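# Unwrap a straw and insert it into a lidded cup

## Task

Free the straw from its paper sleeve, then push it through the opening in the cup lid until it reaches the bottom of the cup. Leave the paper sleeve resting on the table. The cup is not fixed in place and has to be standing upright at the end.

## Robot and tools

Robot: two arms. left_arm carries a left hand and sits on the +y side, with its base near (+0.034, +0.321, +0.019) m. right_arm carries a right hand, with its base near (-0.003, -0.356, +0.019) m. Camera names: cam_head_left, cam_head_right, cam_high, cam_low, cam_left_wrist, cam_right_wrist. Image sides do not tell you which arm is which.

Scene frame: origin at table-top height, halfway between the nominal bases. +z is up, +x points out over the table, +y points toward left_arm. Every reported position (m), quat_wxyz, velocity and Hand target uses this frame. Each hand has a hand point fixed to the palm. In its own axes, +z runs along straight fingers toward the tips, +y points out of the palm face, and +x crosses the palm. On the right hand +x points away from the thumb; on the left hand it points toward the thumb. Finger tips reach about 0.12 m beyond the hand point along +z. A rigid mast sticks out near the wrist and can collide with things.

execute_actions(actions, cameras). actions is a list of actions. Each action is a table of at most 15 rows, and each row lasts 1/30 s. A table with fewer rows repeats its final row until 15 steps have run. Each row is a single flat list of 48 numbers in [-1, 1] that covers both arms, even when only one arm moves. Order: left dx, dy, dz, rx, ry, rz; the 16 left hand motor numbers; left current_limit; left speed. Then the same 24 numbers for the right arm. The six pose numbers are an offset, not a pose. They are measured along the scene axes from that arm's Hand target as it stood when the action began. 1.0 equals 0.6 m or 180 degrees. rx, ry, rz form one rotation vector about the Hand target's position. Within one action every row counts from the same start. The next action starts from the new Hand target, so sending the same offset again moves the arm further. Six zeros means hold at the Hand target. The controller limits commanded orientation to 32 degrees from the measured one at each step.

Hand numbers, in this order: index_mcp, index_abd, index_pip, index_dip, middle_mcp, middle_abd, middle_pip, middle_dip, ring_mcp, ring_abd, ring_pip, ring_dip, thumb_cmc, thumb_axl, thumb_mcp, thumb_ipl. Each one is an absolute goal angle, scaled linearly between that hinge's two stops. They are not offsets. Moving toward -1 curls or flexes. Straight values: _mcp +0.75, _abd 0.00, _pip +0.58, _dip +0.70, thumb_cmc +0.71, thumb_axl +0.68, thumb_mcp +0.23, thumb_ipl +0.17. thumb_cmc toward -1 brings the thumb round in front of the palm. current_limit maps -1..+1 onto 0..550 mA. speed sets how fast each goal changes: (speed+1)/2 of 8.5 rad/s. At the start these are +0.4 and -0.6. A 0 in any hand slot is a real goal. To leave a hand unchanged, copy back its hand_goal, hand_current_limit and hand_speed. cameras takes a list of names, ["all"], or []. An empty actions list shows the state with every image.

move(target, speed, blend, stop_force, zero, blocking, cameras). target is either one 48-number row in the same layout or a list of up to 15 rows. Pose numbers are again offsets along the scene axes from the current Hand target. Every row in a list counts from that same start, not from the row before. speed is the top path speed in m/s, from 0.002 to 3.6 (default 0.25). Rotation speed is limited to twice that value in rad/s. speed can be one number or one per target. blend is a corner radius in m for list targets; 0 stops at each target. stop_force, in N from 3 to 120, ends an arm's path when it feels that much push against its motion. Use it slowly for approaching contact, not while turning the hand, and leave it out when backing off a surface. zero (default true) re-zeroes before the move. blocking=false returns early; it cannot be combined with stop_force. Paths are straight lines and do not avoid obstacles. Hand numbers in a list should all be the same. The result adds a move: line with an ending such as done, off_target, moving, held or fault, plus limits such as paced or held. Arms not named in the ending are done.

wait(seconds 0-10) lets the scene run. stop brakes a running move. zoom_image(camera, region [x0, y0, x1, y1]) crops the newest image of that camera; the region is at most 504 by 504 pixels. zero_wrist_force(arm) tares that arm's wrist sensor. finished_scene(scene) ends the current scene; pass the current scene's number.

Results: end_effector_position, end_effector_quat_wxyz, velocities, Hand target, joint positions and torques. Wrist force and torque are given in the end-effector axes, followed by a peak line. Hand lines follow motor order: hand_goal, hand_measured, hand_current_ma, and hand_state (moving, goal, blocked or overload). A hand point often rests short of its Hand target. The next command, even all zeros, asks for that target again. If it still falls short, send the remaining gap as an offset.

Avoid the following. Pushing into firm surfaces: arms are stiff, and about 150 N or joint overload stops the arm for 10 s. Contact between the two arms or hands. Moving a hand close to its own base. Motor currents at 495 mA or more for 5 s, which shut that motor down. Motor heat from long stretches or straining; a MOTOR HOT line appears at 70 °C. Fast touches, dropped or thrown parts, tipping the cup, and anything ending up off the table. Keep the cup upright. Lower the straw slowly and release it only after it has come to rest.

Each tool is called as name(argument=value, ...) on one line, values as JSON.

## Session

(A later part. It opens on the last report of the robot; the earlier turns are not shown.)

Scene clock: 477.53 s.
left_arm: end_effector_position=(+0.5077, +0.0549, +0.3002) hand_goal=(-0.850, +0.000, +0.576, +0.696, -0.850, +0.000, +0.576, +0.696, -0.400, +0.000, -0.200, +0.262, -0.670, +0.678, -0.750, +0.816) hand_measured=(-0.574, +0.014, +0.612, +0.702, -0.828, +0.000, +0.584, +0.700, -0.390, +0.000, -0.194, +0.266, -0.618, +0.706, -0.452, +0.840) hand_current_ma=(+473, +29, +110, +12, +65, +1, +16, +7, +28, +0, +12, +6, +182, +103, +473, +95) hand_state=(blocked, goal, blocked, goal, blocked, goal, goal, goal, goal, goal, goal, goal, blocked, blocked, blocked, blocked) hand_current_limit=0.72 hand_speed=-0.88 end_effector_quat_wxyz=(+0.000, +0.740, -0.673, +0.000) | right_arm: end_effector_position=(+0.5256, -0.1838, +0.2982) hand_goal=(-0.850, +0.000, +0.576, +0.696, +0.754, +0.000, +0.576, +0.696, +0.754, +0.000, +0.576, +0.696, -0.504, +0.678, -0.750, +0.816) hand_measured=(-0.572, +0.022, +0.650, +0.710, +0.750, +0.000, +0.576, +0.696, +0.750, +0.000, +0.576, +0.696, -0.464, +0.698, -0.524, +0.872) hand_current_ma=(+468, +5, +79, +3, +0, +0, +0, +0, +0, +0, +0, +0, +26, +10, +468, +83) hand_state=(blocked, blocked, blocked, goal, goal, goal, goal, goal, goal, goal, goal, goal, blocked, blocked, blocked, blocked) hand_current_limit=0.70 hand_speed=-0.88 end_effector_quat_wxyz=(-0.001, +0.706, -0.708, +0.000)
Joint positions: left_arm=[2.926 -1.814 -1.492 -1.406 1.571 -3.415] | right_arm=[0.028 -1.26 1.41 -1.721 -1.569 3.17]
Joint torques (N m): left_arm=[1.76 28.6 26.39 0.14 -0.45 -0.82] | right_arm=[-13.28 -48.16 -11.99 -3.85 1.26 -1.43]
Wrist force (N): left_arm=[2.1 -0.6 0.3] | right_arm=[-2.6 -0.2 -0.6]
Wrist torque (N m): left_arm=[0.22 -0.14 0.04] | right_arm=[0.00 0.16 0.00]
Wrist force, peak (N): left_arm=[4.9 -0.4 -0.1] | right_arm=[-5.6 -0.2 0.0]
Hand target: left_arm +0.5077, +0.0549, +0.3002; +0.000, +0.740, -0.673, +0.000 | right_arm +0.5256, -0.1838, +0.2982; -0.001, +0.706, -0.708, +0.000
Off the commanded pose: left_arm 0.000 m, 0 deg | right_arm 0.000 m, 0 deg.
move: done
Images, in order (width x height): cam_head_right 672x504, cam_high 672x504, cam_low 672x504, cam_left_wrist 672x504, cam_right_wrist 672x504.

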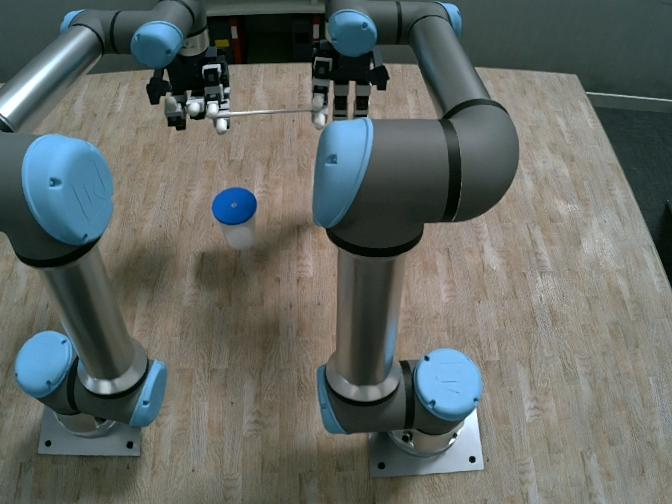

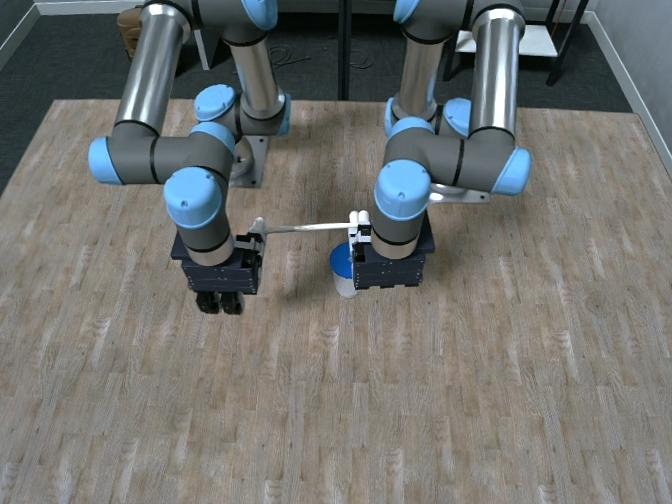

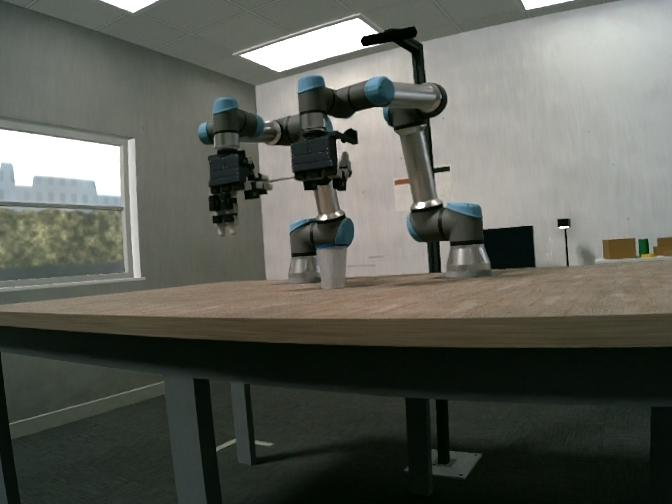

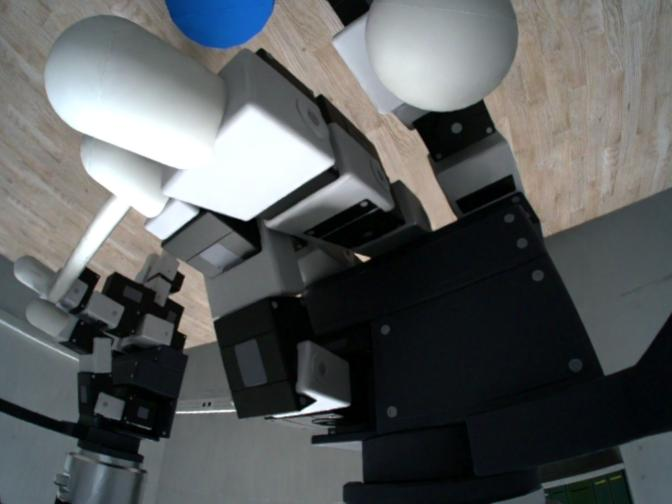

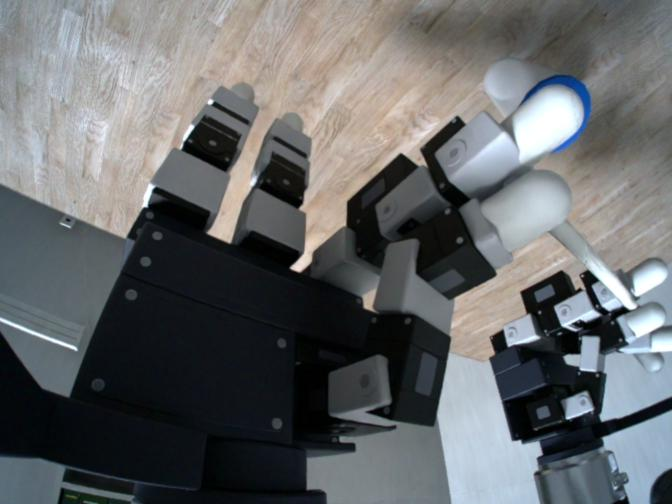

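move(target=[[0,0,0,0,0,0, -0.44,0,0.5766,0.6957,-0.44,0,0.5766,0.6957,-0.4,0,-0.2,0.261,-0.67,0.678,-0.292,0.708,0.2,-0.85, 0,0,0,0,0,0, -0.80,0,0.5766,0.6957,0.754,0,0.576,0.696,0.754,0,0.576,0.696,-0.505,0.678,-0.68,0.816,0.2,-0.88],[0.0083,-0.0917,0,0,0,0, -0.44,0,0.5766,0.6957,-0.44,0,0.5766,0.6957,-0.4,0,-0.2,0.261,-0.67,0.678,-0.292,0.708,0.2,-0.85, 0,0,0,0,0,0, -0.80,0,0.5766,0.6957,0.754,0,0.576,0.696,0.754,0,0.576,0.696,-0.505,0.678,-0.68,0.816,0.2,-0.88],[0.0083,-0.0917,0,0,0,0, -0.85,0,0.5766,0.6957,-0.85,0,0.5766,0.6957,-0.4,0,-0.2,0.261,-0.67,0.678,-0.75,0.816,0.72,-0.88, 0,0,0,0,0,0, -0.80,0,0.5766,0.6957,0.754,0,0.576,0.696,0.754,0,0.576,0.696,-0.505,0.678,-0.68,0.816,0.2,-0.88]], speed=0.06, cameras=["cam_head_right","cam_head_left","cam_high","cam_low","cam_left_wrist","cam_right_wrist"])

zoom_image(camera="cam_head_right", region=[160, 50, 340, 180])

zoom_image(camera="cam_high", region=[230, 160, 390, 280])

zoom_image(camera="cam_right_wrist", region=[472, 50, 672, 250])

Scene clock: 492.97 s.
left_arm: end_effector_position=(+0.5127, -0.0001, +0.3002) hand_goal=(-0.850, +0.000, +0.576, +0.696, -0.850, +0.000, +0.576, +0.696, -0.400, +0.000, -0.200, +0.262, -0.670, +0.678, -0.750, +0.816) hand_measured=(-0.570, +0.004, +0.596, +0.700, -0.592, -0.002, +0.596, +0.700, -0.390, +0.000, -0.194, +0.266, -0.668, +0.680, -0.422, +0.836) hand_current_ma=(+473, +5, +54, +6, +473, -2, +57, +6, +28, +0, +12, +6, +4, +5, +473, +80) hand_state=(blocked, goal, goal, goal, blocked, goal, blocked, goal, goal, goal, goal, goal, goal, goal, blocked, blocked) hand_current_limit=0.72 hand_speed=-0.88 end_effector_quat_wxyz=(+0.000, +0.740, -0.673, +0.000) | right_arm: end_effector_position=(+0.5256, -0.1838, +0.2982) hand_goal=(-0.800, +0.000, +0.576, +0.696, +0.754, +0.000, +0.576, +0.696, +0.754, +0.000, +0.576, +0.696, -0.504, +0.678, -0.680, +0.816) hand_measured=(-0.572, -0.006, +0.652, +0.710, +0.750, +0.000, +0.576, +0.696, +0.750, +0.000, +0.576, +0.696, -0.478, +0.696, -0.524, +0.872) hand_current_ma=(+330, +0, +85, +3, +0, +0, +0, +0, +0, +0, +0, +0, +11, +7, +330, +83) hand_state=(blocked, goal, blocked, goal, goal, goal, goal, goal, goal, goal, goal, goal, blocked, goal, blocked, blocked) hand_current_limit=0.20 hand_speed=-0.88 end_effector_quat_wxyz=(-0.001, +0.706, -0.708, +0.000)
Joint positions: left_arm=[2.839 -1.88 -1.405 -1.426 1.571 -3.502] | right_arm=[0.028 -1.26 1.41 -1.721 -1.569 3.17]
Joint torques (N m): left_arm=[-10.51 31.03 29.02 -0.41 0.92 -1.84] | right_arm=[-0.39 -48.43 -14.47 -2.98 1.34 1.28]
Wrist force (N): left_arm=[0.0 -0.3 0.6] | right_arm=[-0.5 -0.2 0.0]
Wrist torque (N m): left_arm=[0.22 0.02 0.10] | right_arm=[-0.01 0.05 -0.02]
Wrist force, peak (N): left_arm=[2.3 -0.6 0.2] | right_arm=[-2.9 0.0 0.3]
Hand target: left_arm +0.5127, -0.0001, +0.3002; +0.000, +0.740, -0.673, +0.000 | right_arm +0.5256, -0.1838, +0.2982; -0.001, +0.706, -0.708, +0.000
Off the commanded pose: left_arm 0.000 m, 0 deg | right_arm 0.000 m, 0 deg.
move: done

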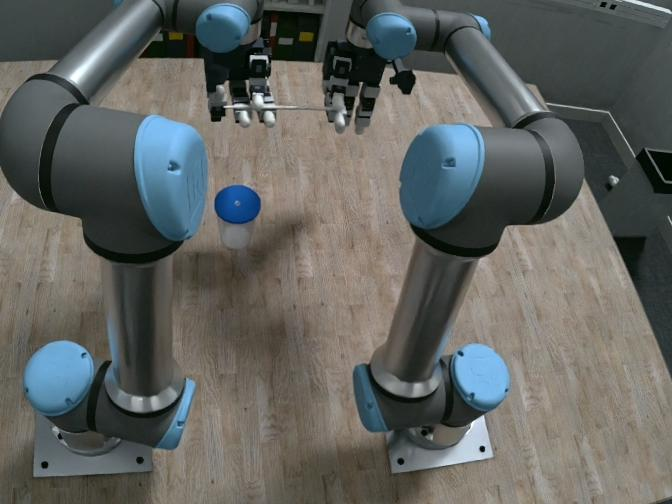

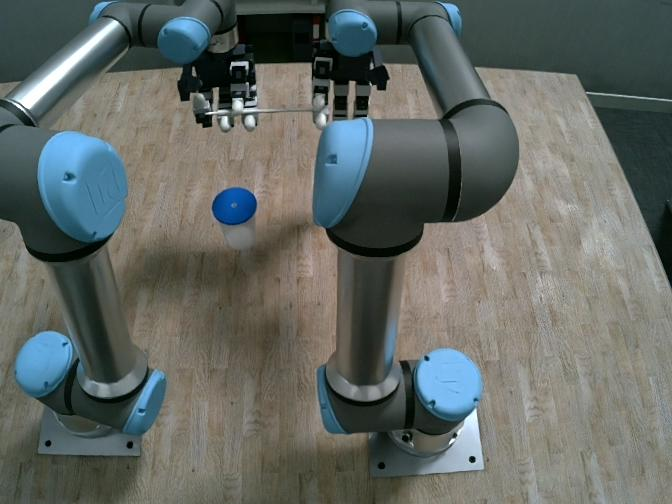

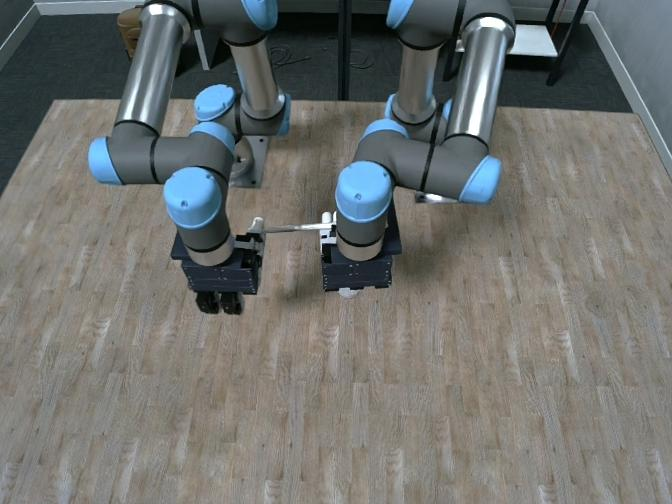

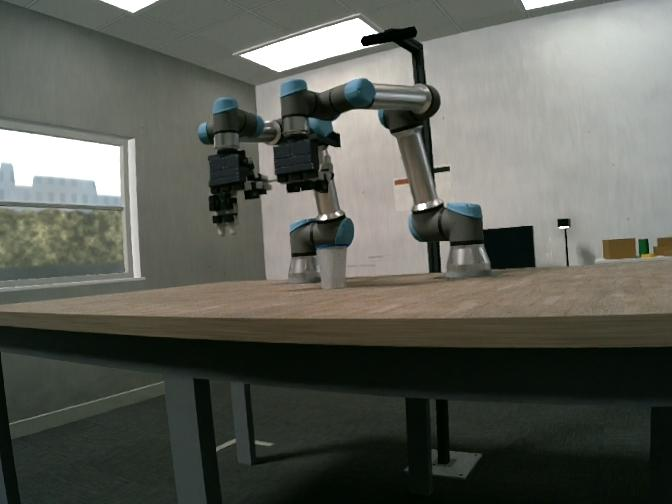

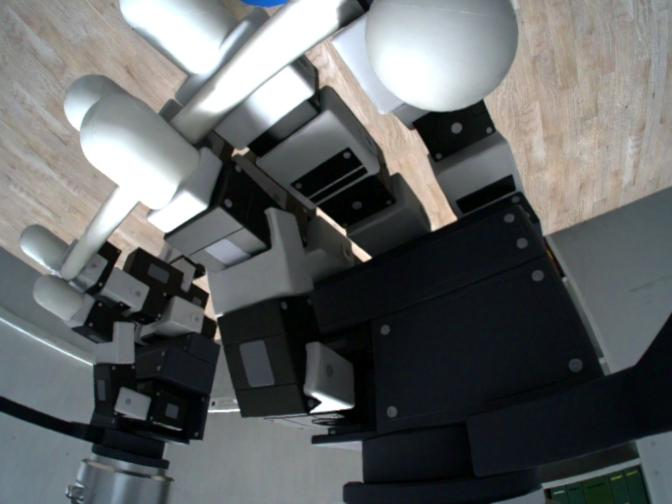

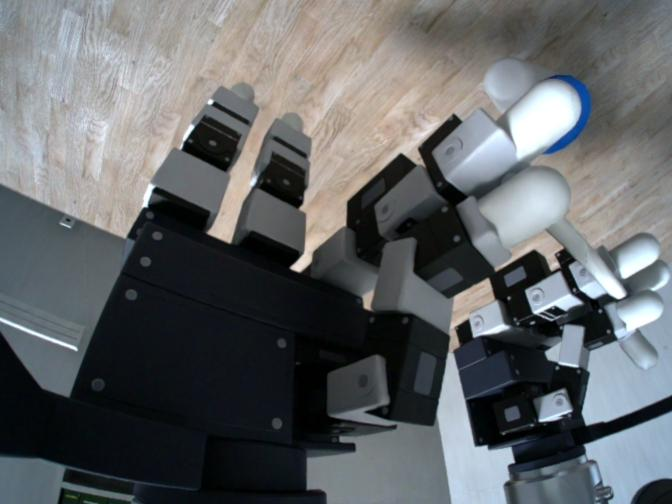

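Scaled by 2.800 from the camera's 672x504 image, which has a finer 960x720 frame.

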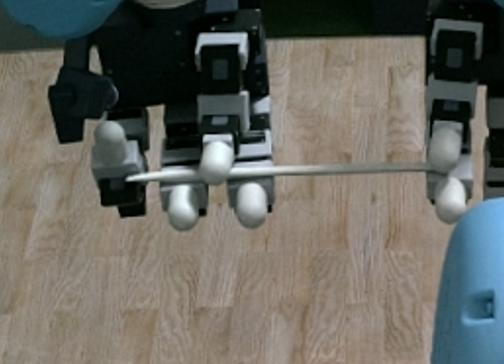

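Scaled by 3.150 from the camera's 672x504 image, which has a finer 960x720 frame.

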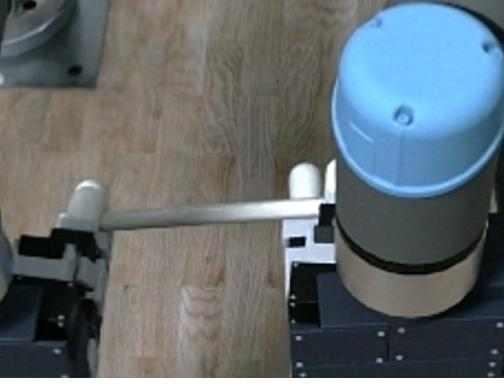

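Scaled by 2.520 from the camera's 672x504 image, which has a finer 960x720 frame.

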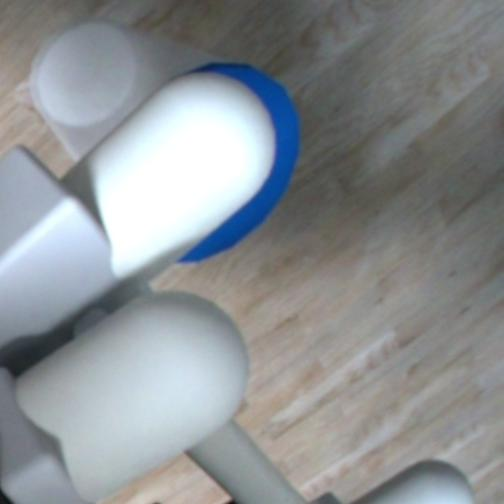

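move(target=[0,0,0,0,0,0, -0.85,0,0.5766,0.6957,-0.85,0,0.5766,0.6957,-0.4,0,-0.2,0.261,-0.67,0.678,-0.75,0.816,0.72,-0.88, 0,0,0,0,0,0, -0.44,0,0.5766,0.6957,0.754,0,0.576,0.696,0.754,0,0.576,0.696,-0.505,0.678,-0.2,0.708,0.2,-0.8], speed=0.06, cameras=["cam_head_right","cam_head_left","cam_high","cam_low","cam_left_wrist","cam_right_wrist"])

zoom_image(camera="cam_head_right", region=[240, 60, 340, 160])

zoom_image(camera="cam_high", region=[210, 180, 310, 280])

zoom_image(camera="cam_low", region=[220, 130, 320, 230])

zoom_image(camera="cam_right_wrist", region=[472, 50, 672, 250])

zoom_image(camera="cam_left_wrist", region=[0, 150, 200, 350])

Scene clock: 498.83 s.
left_arm: end_effector_position=(+0.5127, -0.0001, +0.3002) hand_goal=(-0.850, +0.000, +0.576, +0.696, -0.850, +0.000, +0.576, +0.696, -0.400, +0.000, -0.200, +0.262, -0.670, +0.678, -0.750, +0.816) hand_measured=(-0.594, +0.002, +0.608, +0.702, -0.596, +0.000, +0.608, +0.702, -0.390, +0.000, -0.194, +0.264, -0.670, +0.680, -0.426, +0.844) hand_current_ma=(+473, +5, +100, +12, +473, -1, +95, +11, +28, +0, +11, +5, +1, +4, +473, +115) hand_state=(blocked, goal, blocked, goal, blocked, goal, blocked, goal, goal, goal, goal, goal, goal, goal, blocked, blocked) hand_current_limit=0.72 hand_speed=-0.88 end_effector_quat_wxyz=(+0.000, +0.740, -0.673, +0.000) | right_arm: end_effector_position=(+0.5256, -0.1838, +0.2982) hand_goal=(-0.440, +0.000, +0.576, +0.696, +0.754, +0.000, +0.576, +0.696, +0.754, +0.000, +0.576, +0.696, -0.504, +0.678, -0.200, +0.708) hand_measured=(-0.434, -0.004, +0.584, +0.700, +0.750, +0.000, +0.576, +0.696, +0.750, +0.000, +0.576, +0.696, -0.502, +0.680, -0.208, +0.710) hand_current_ma=(+1, +0, +1, +0, +0, +0, +0, +0, +0, +0, +0, +0, +0, +0, -2, +0) hand_state=(goal, goal, goal, goal, goal, goal, goal, goal, goal, goal, goal, goal, goal, goal, goal, goal) hand_current_limit=0.20 hand_speed=-0.80 end_effector_quat_wxyz=(-0.001, +0.706, -0.708, +0.000)
Joint positions: left_arm=[2.839 -1.88 -1.405 -1.426 1.571 -3.502] | right_arm=[0.028 -1.26 1.41 -1.721 -1.569 3.17]
Joint torques (N m): left_arm=[-8.29 33.36 29.34 0.14 -0.35 -2.02] | right_arm=[8.86 -48.02 -18.35 -1.85 1.47 1.28]
Wrist force (N): left_arm=[0.1 -0.3 0.2] | right_arm=[-0.2 -0.6 0.6]
Wrist torque (N m): left_arm=[0.20 0.06 0.14] | right_arm=[-0.05 0.04 -0.03]
Wrist force, peak (N): left_arm=[0.6 -0.3 1.2] | right_arm=[-1.0 -0.4 -0.9]
Hand target: left_arm +0.5127, -0.0001, +0.3002; +0.000, +0.740, -0.673, +0.000 | right_arm +0.5256, -0.1838, +0.2982; -0.001, +0.706, -0.708, +0.000
Off the commanded pose: left_arm 0.000 m, 0 deg | right_arm 0.000 m, 0 deg.
move: done

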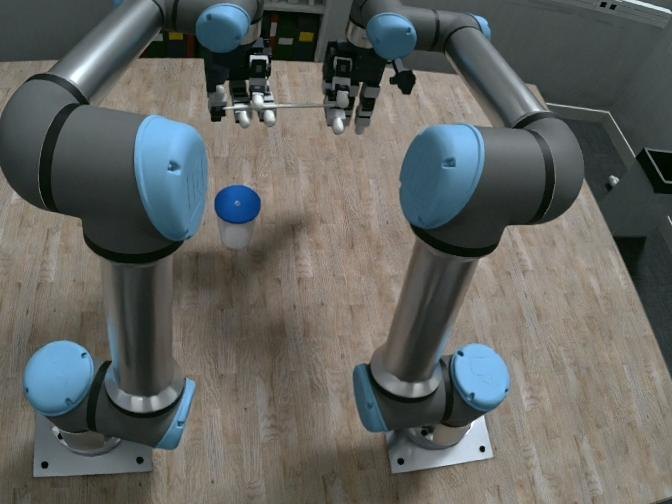

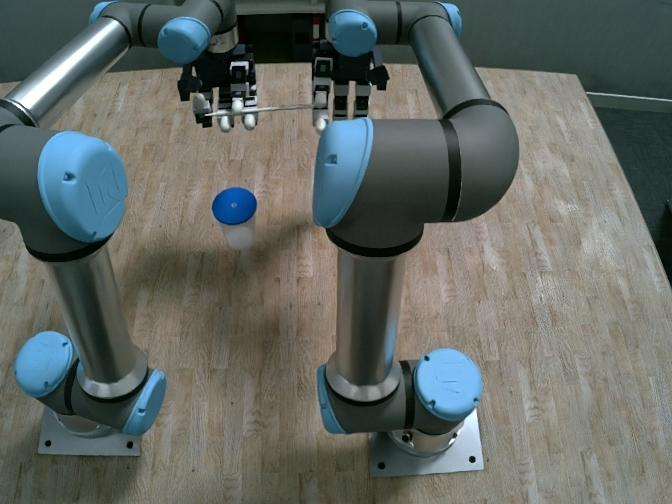

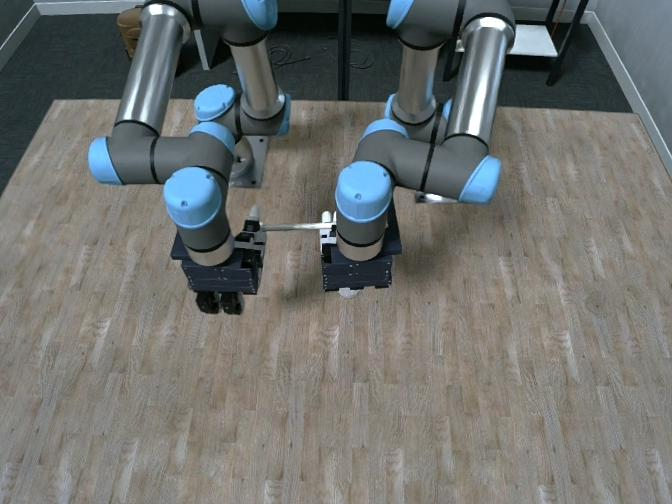

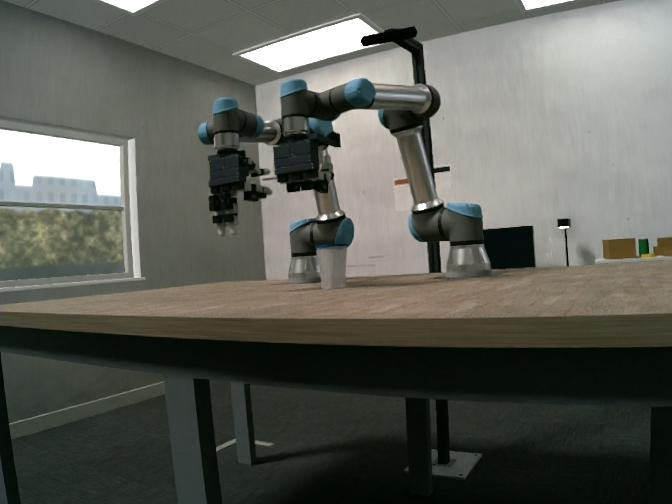

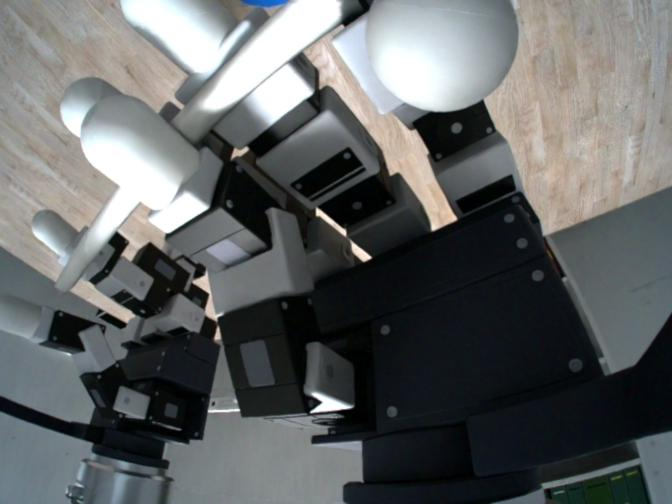

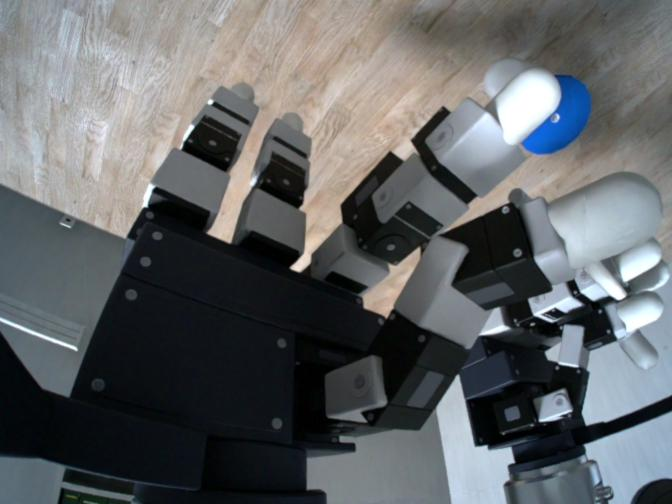

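Scaled by 5.040 from the camera's 672x504 image, which has a finer 960x720 frame.

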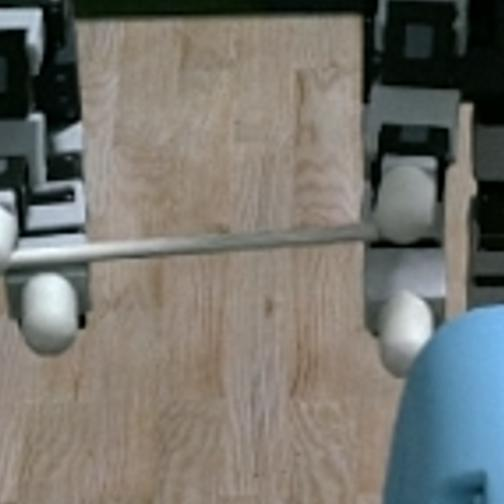

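Scaled by 5.040 from the camera's 672x504 image, which has a finer 960x720 frame.

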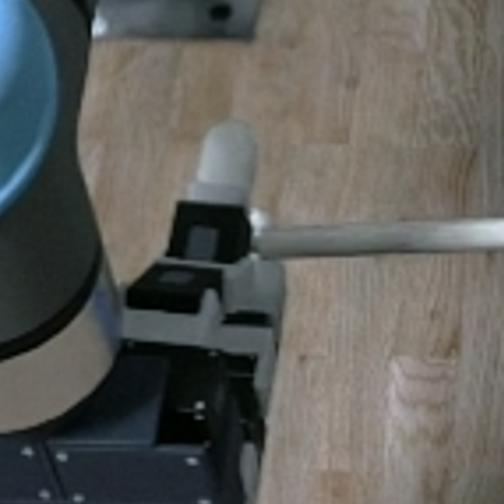

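Scaled by 5.040 from the camera's 672x504 image, which has a finer 960x720 frame.

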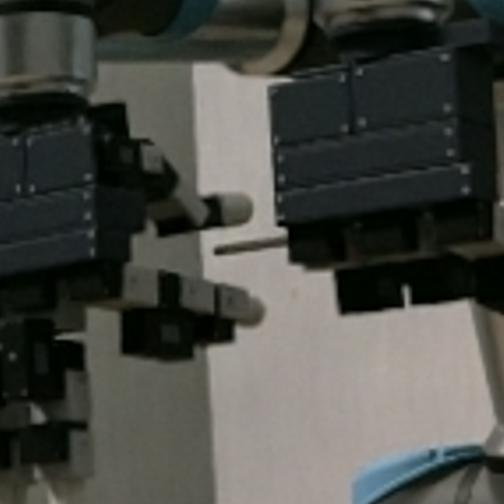

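Scaled by 2.520 from the camera's 672x504 image, which has a finer 960x720 frame.

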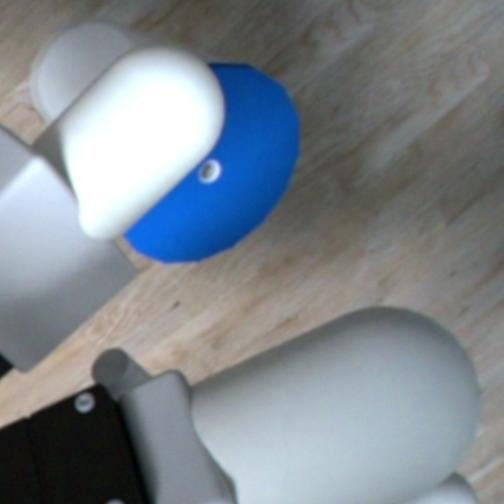

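Scaled by 2.520 from the camera's 672x504 image, which has a finer 960x720 frame.

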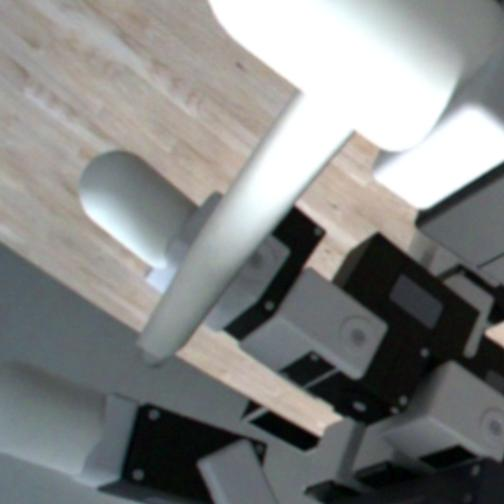

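move(target=[0,0,0,0,0,0, -0.85,0,0.5766,0.6957,-0.85,0,0.5766,0.6957,-0.4,0,-0.2,0.261,-0.67,0.678,-0.75,0.816,0.5,-0.88, 0,-0.05,0,0,0,0, -0.44,0,0.5766,0.6957,0.754,0,0.576,0.696,0.754,0,0.576,0.696,-0.505,0.678,-0.2,0.708,0.2,-0.8], speed=0.06, cameras=["cam_head_right","cam_head_left","cam_high","cam_low","cam_left_wrist","cam_right_wrist"])

zoom_image(camera="cam_head_right", region=[280, 80, 350, 150])

zoom_image(camera="cam_high", region=[220, 190, 290, 260])

zoom_image(camera="cam_right_wrist", region=[472, 50, 672, 250])

zoom_image(camera="cam_low", region=[230, 150, 300, 220])

Scene clock: 505.50 s.
left_arm: end_effector_position=(+0.5127, -0.0001, +0.3002) hand_goal=(-0.850, +0.000, +0.576, +0.696, -0.850, +0.000, +0.576, +0.696, -0.400, +0.000, -0.200, +0.262, -0.670, +0.678, -0.750, +0.816) hand_measured=(-0.594, +0.002, +0.608, +0.702, -0.596, +0.000, +0.608, +0.702, -0.390, +0.000, -0.194, +0.264, -0.670, +0.680, -0.426, +0.844) hand_current_ma=(+413, +5, +100, +12, +412, -1, +95, +11, +28, +0, +11, +5, +1, +4, +413, +115) hand_state=(blocked, goal, blocked, goal, blocked, goal, blocked, goal, goal, goal, goal, goal, goal, goal, blocked, blocked) hand_current_limit=0.50 hand_speed=-0.88 end_effector_quat_wxyz=(+0.000, +0.740, -0.673, +0.000) | right_arm: end_effector_position=(+0.5256, -0.2136, +0.2982) hand_goal=(-0.440, +0.000, +0.576, +0.696, +0.754, +0.000, +0.576, +0.696, +0.754, +0.000, +0.576, +0.696, -0.504, +0.678, -0.200, +0.708) hand_measured=(-0.434, -0.004, +0.584, +0.700, +0.750, +0.000, +0.576, +0.696, +0.750, +0.000, +0.576, +0.696, -0.502, +0.680, -0.208, +0.710) hand_current_ma=(+1, +0, +1, +0, +0, +0, +0, +0, +0, +0, +0, +0, +0, +0, -2, +0) hand_state=(goal, goal, goal, goal, goal, goal, goal, goal, goal, goal, goal, goal, goal, goal, goal, goal) hand_current_limit=0.20 hand_speed=-0.80 end_effector_quat_wxyz=(-0.001, +0.706, -0.708, +0.000)
Joint positions: left_arm=[2.839 -1.88 -1.405 -1.426 1.571 -3.502] | right_arm=[-0.02 -1.276 1.43 -1.726 -1.569 3.122]
Joint torques (N m): left_arm=[-4.63 36.56 26.23 2.37 -0.48 -0.45] | right_arm=[-11.44 -48.77 -10.45 -3.87 -0.41 -1.34]
Wrist force (N): left_arm=[-0.1 -0.3 0.1] | right_arm=[-0.4 -0.1 0.6]
Wrist torque (N m): left_arm=[0.20 0.09 0.12] | right_arm=[0.01 0.04 -0.02]
Wrist force, peak (N): left_arm=[-0.2 -0.4 0.5] | right_arm=[-0.6 -0.6 0.8]
Hand target: left_arm +0.5127, -0.0001, +0.3002; +0.000, +0.740, -0.673, +0.000 | right_arm +0.5256, -0.2138, +0.2982; -0.001, +0.706, -0.708, +0.000
Off the commanded pose: left_arm 0.000 m, 0 deg | right_arm 0.000 m, 0 deg.
move: done

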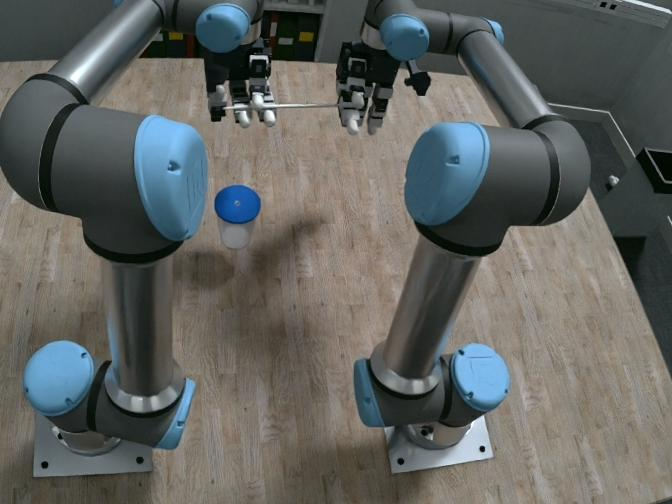

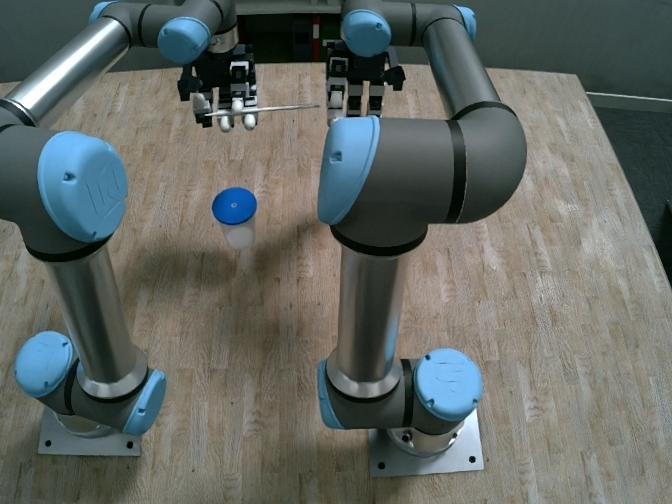

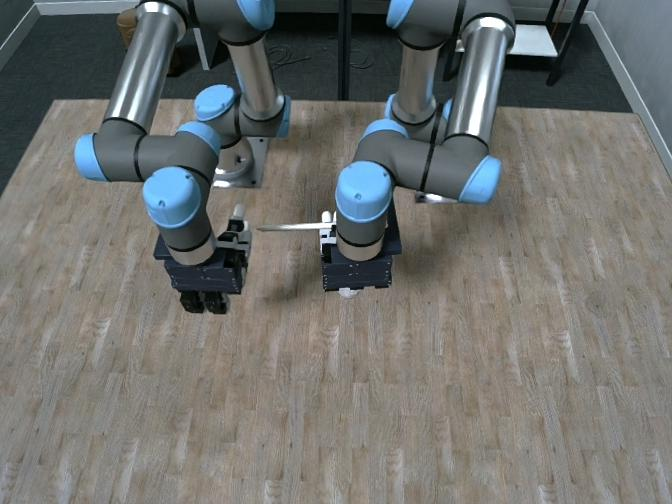

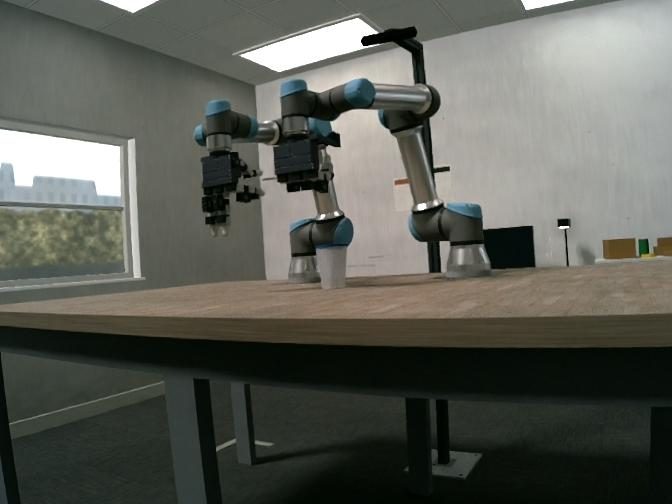

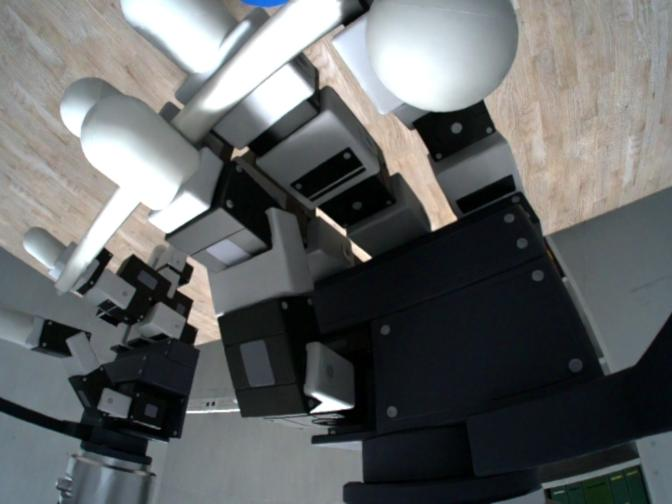

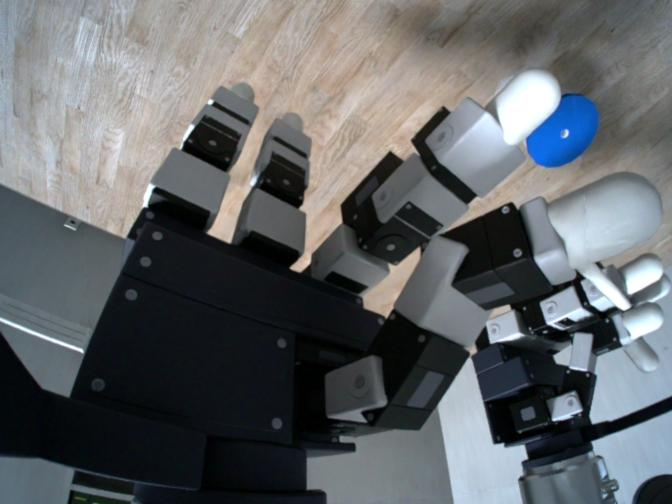

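Scaled by 7.200 from the camera's 672x504 image, which has a finer 960x720 frame.

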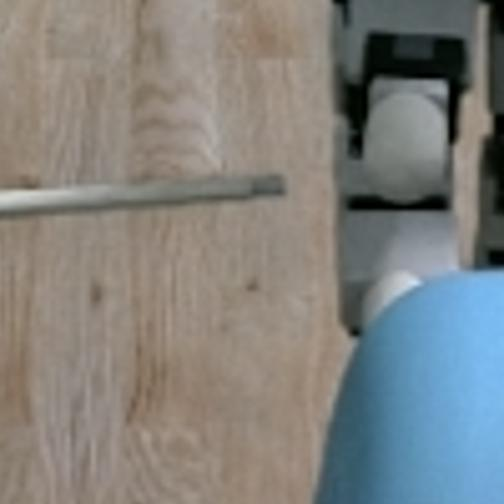

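Scaled by 7.200 from the camera's 672x504 image, which has a finer 960x720 frame.

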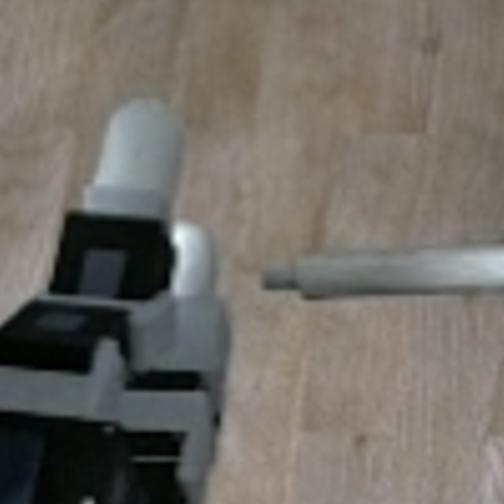

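Scaled by 2.520 from the camera's 672x504 image, which has a finer 960x720 frame.

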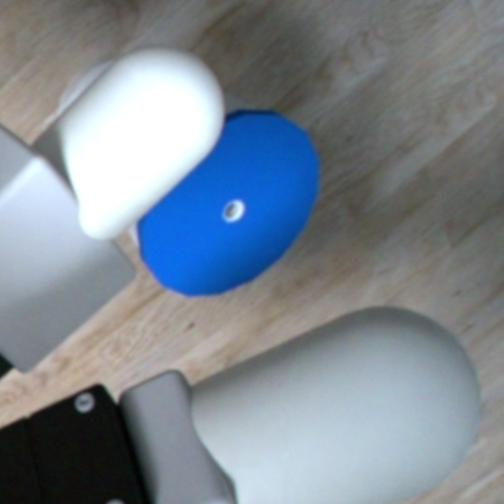

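Scaled by 7.200 from the camera's 672x504 image, which has a finer 960x720 frame.

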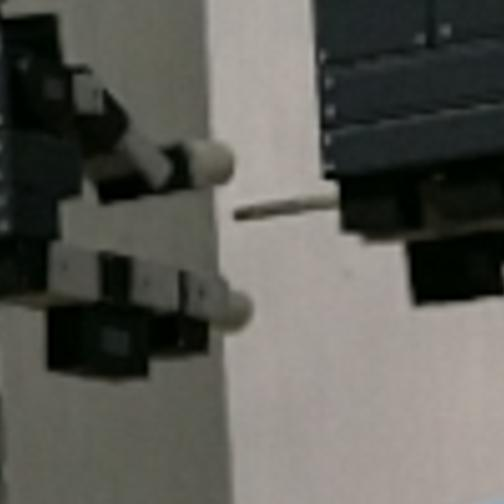

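move(target=[0,0,0,0,0,0, -0.85,0,0.5766,0.6957,-0.85,0,0.5766,0.6957,-0.4,0,-0.2,0.261,-0.67,0.678,-0.75,0.816,0.5,-0.88, 0.03,0.0575,0.002,0,0,0, -0.44,0,0.5766,0.6957,0.754,0,0.576,0.696,0.754,0,0.576,0.696,-0.505,0.678,-0.2,0.708,0.2,-0.8], speed=0.06, cameras=["cam_head_right","cam_head_left","cam_high","cam_low","cam_left_wrist","cam_right_wrist"])

zoom_image(camera="cam_head_right", region=[270, 70, 340, 140])

zoom_image(camera="cam_high", region=[220, 190, 290, 260])

zoom_image(camera="cam_right_wrist", region=[472, 50, 672, 250])

zoom_image(camera="cam_low", region=[230, 150, 300, 220])

Scene clock: 562.17 s.
left_arm: end_effector_position=(+0.5127, -0.0001, +0.3002) hand_goal=(-0.850, +0.000, +0.576, +0.696, -0.850, +0.000, +0.576, +0.696, -0.400, +0.000, -0.200, +0.262, -0.670, +0.678, -0.750, +0.816) hand_measured=(-0.594, +0.002, +0.608, +0.702, -0.596, +0.000, +0.608, +0.702, -0.390, +0.000, -0.194, +0.264, -0.670, +0.680, -0.426, +0.844) hand_current_ma=(+412, +5, +100, +12, +412, -1, +95, +11, +28, +0, +11, +5, +1, +4, +413, +115) hand_state=(blocked, goal, blocked, goal, blocked, goal, blocked, goal, goal, goal, goal, goal, goal, goal, blocked, blocked) hand_current_limit=0.50 hand_speed=-0.88 end_effector_quat_wxyz=(+0.000, +0.740, -0.673, +0.000) | right_arm: end_effector_position=(+0.5435, -0.1794, +0.2994) hand_goal=(-0.440, +0.000, +0.576, +0.696, +0.754, +0.000, +0.576, +0.696, +0.754, +0.000, +0.576, +0.696, -0.504, +0.678, -0.200, +0.708) hand_measured=(-0.434, -0.004, +0.584, +0.700, +0.750, +0.000, +0.576, +0.696, +0.750, +0.000, +0.576, +0.696, -0.502, +0.680, -0.208, +0.710) hand_current_ma=(+1, +0, +1, +0, +0, +0, +0, +0, +0, +0, +0, +0, +0, +0, -2, +0) hand_state=(goal, goal, goal, goal, goal, goal, goal, goal, goal, goal, goal, goal, goal, goal, goal, goal) hand_current_limit=0.20 hand_speed=-0.80 end_effector_quat_wxyz=(-0.001, +0.706, -0.708, +0.000)
Joint positions: left_arm=[2.839 -1.88 -1.405 -1.426 1.571 -3.502] | right_arm=[0.035 -1.216 1.346 -1.702 -1.569 3.176]
Joint torques (N m): left_arm=[0.65 36.47 24.15 4.4 -0.42 0.33] | right_arm=[11.53 -23.58 -33.87 -0.18 -1.38 1.69]
Wrist force (N): left_arm=[-0.1 -0.3 0.2] | right_arm=[-0.2 -0.2 0.5]
Wrist torque (N m): left_arm=[0.20 0.08 0.12] | right_arm=[0.00 0.05 -0.08]
Wrist force, peak (N): left_arm=[-0.2 -0.4 0.2] | right_arm=[-0.8 -0.4 0.7]
Hand target: left_arm +0.5127, -0.0001, +0.3002; +0.000, +0.740, -0.673, +0.000 | right_arm +0.5436, -0.1793, +0.2994; -0.001, +0.706, -0.708, +0.000
Off the commanded pose: left_arm 0.000 m, 0 deg | right_arm 0.000 m, 0 deg.
move: done

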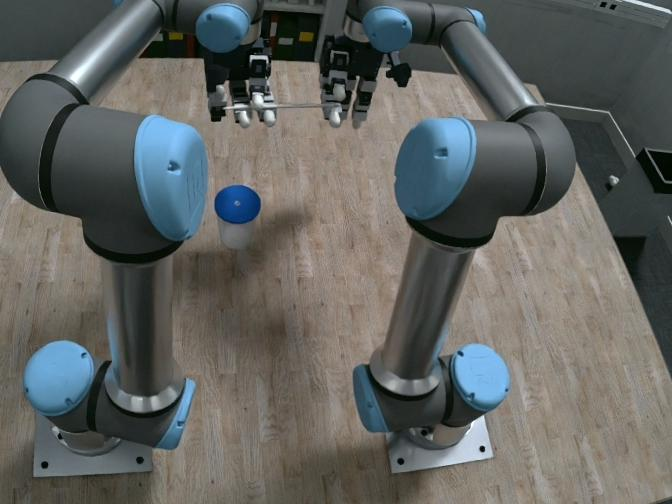

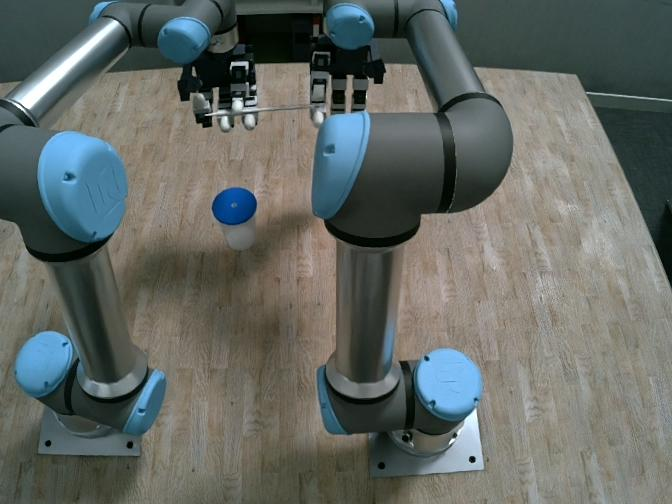

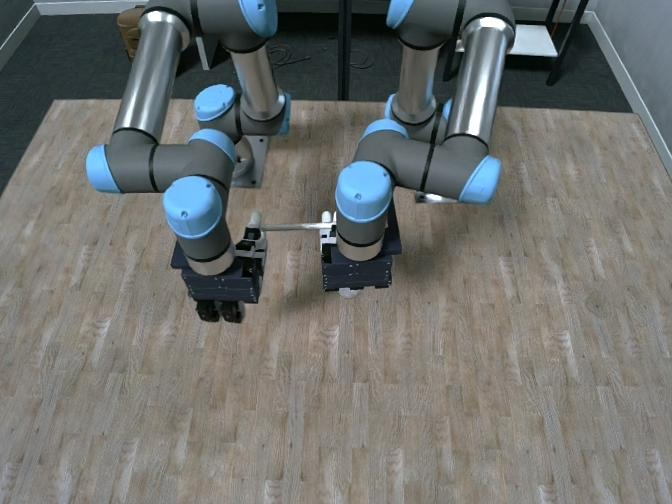

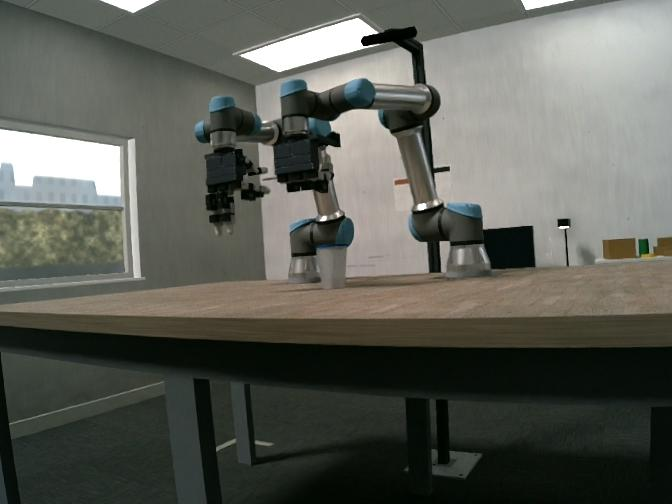

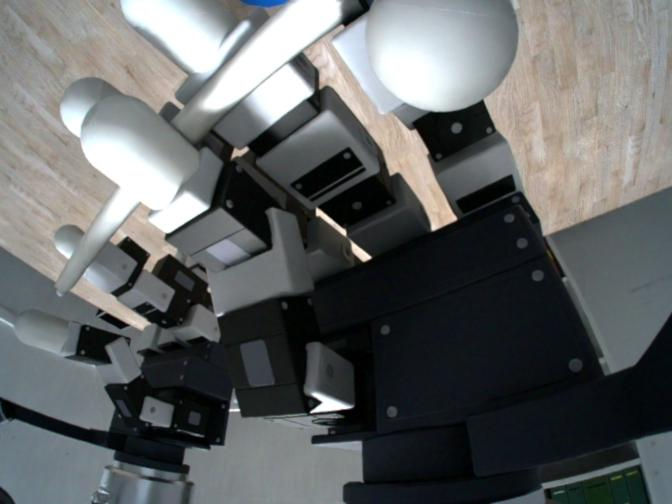

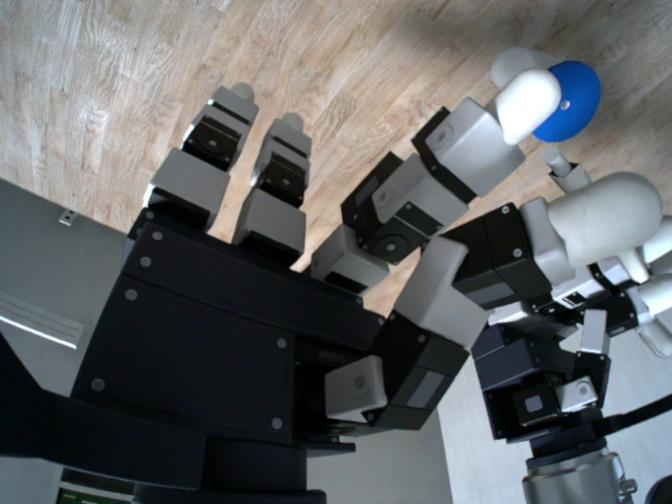

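Scaled by 7.200 from the camera's 672x504 image, which has a finer 960x720 frame.

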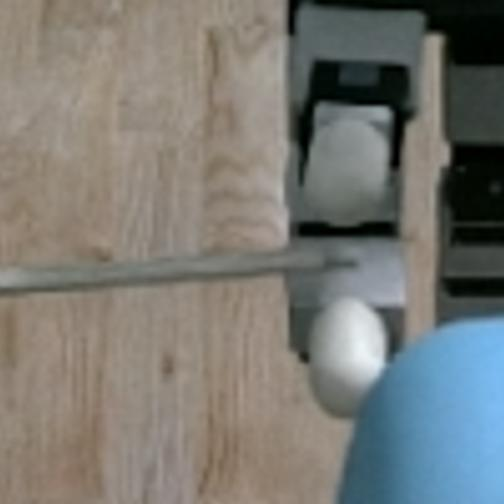

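Scaled by 7.200 from the camera's 672x504 image, which has a finer 960x720 frame.

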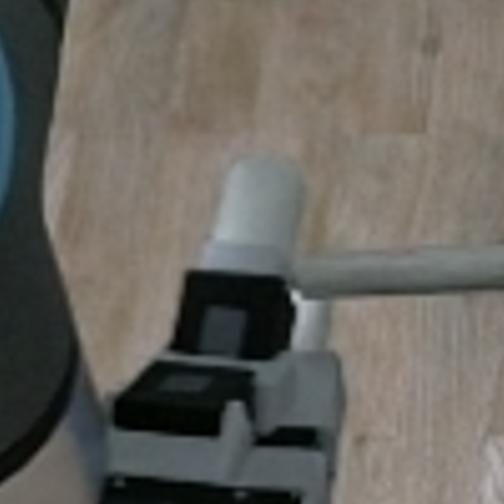

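Scaled by 2.520 from the camera's 672x504 image, which has a finer 960x720 frame.

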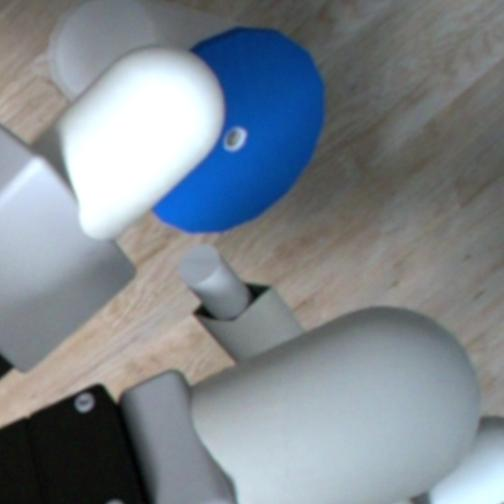

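Scaled by 7.200 from the camera's 672x504 image, which has a finer 960x720 frame.

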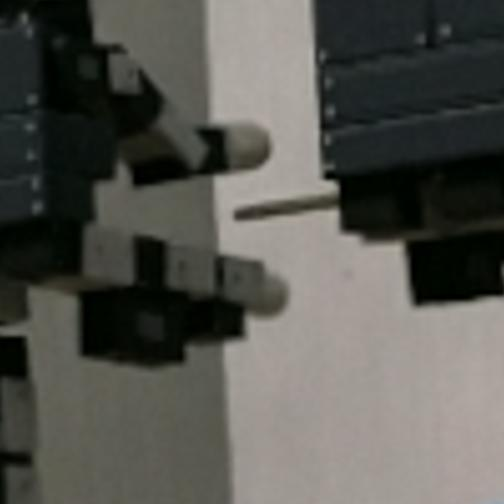

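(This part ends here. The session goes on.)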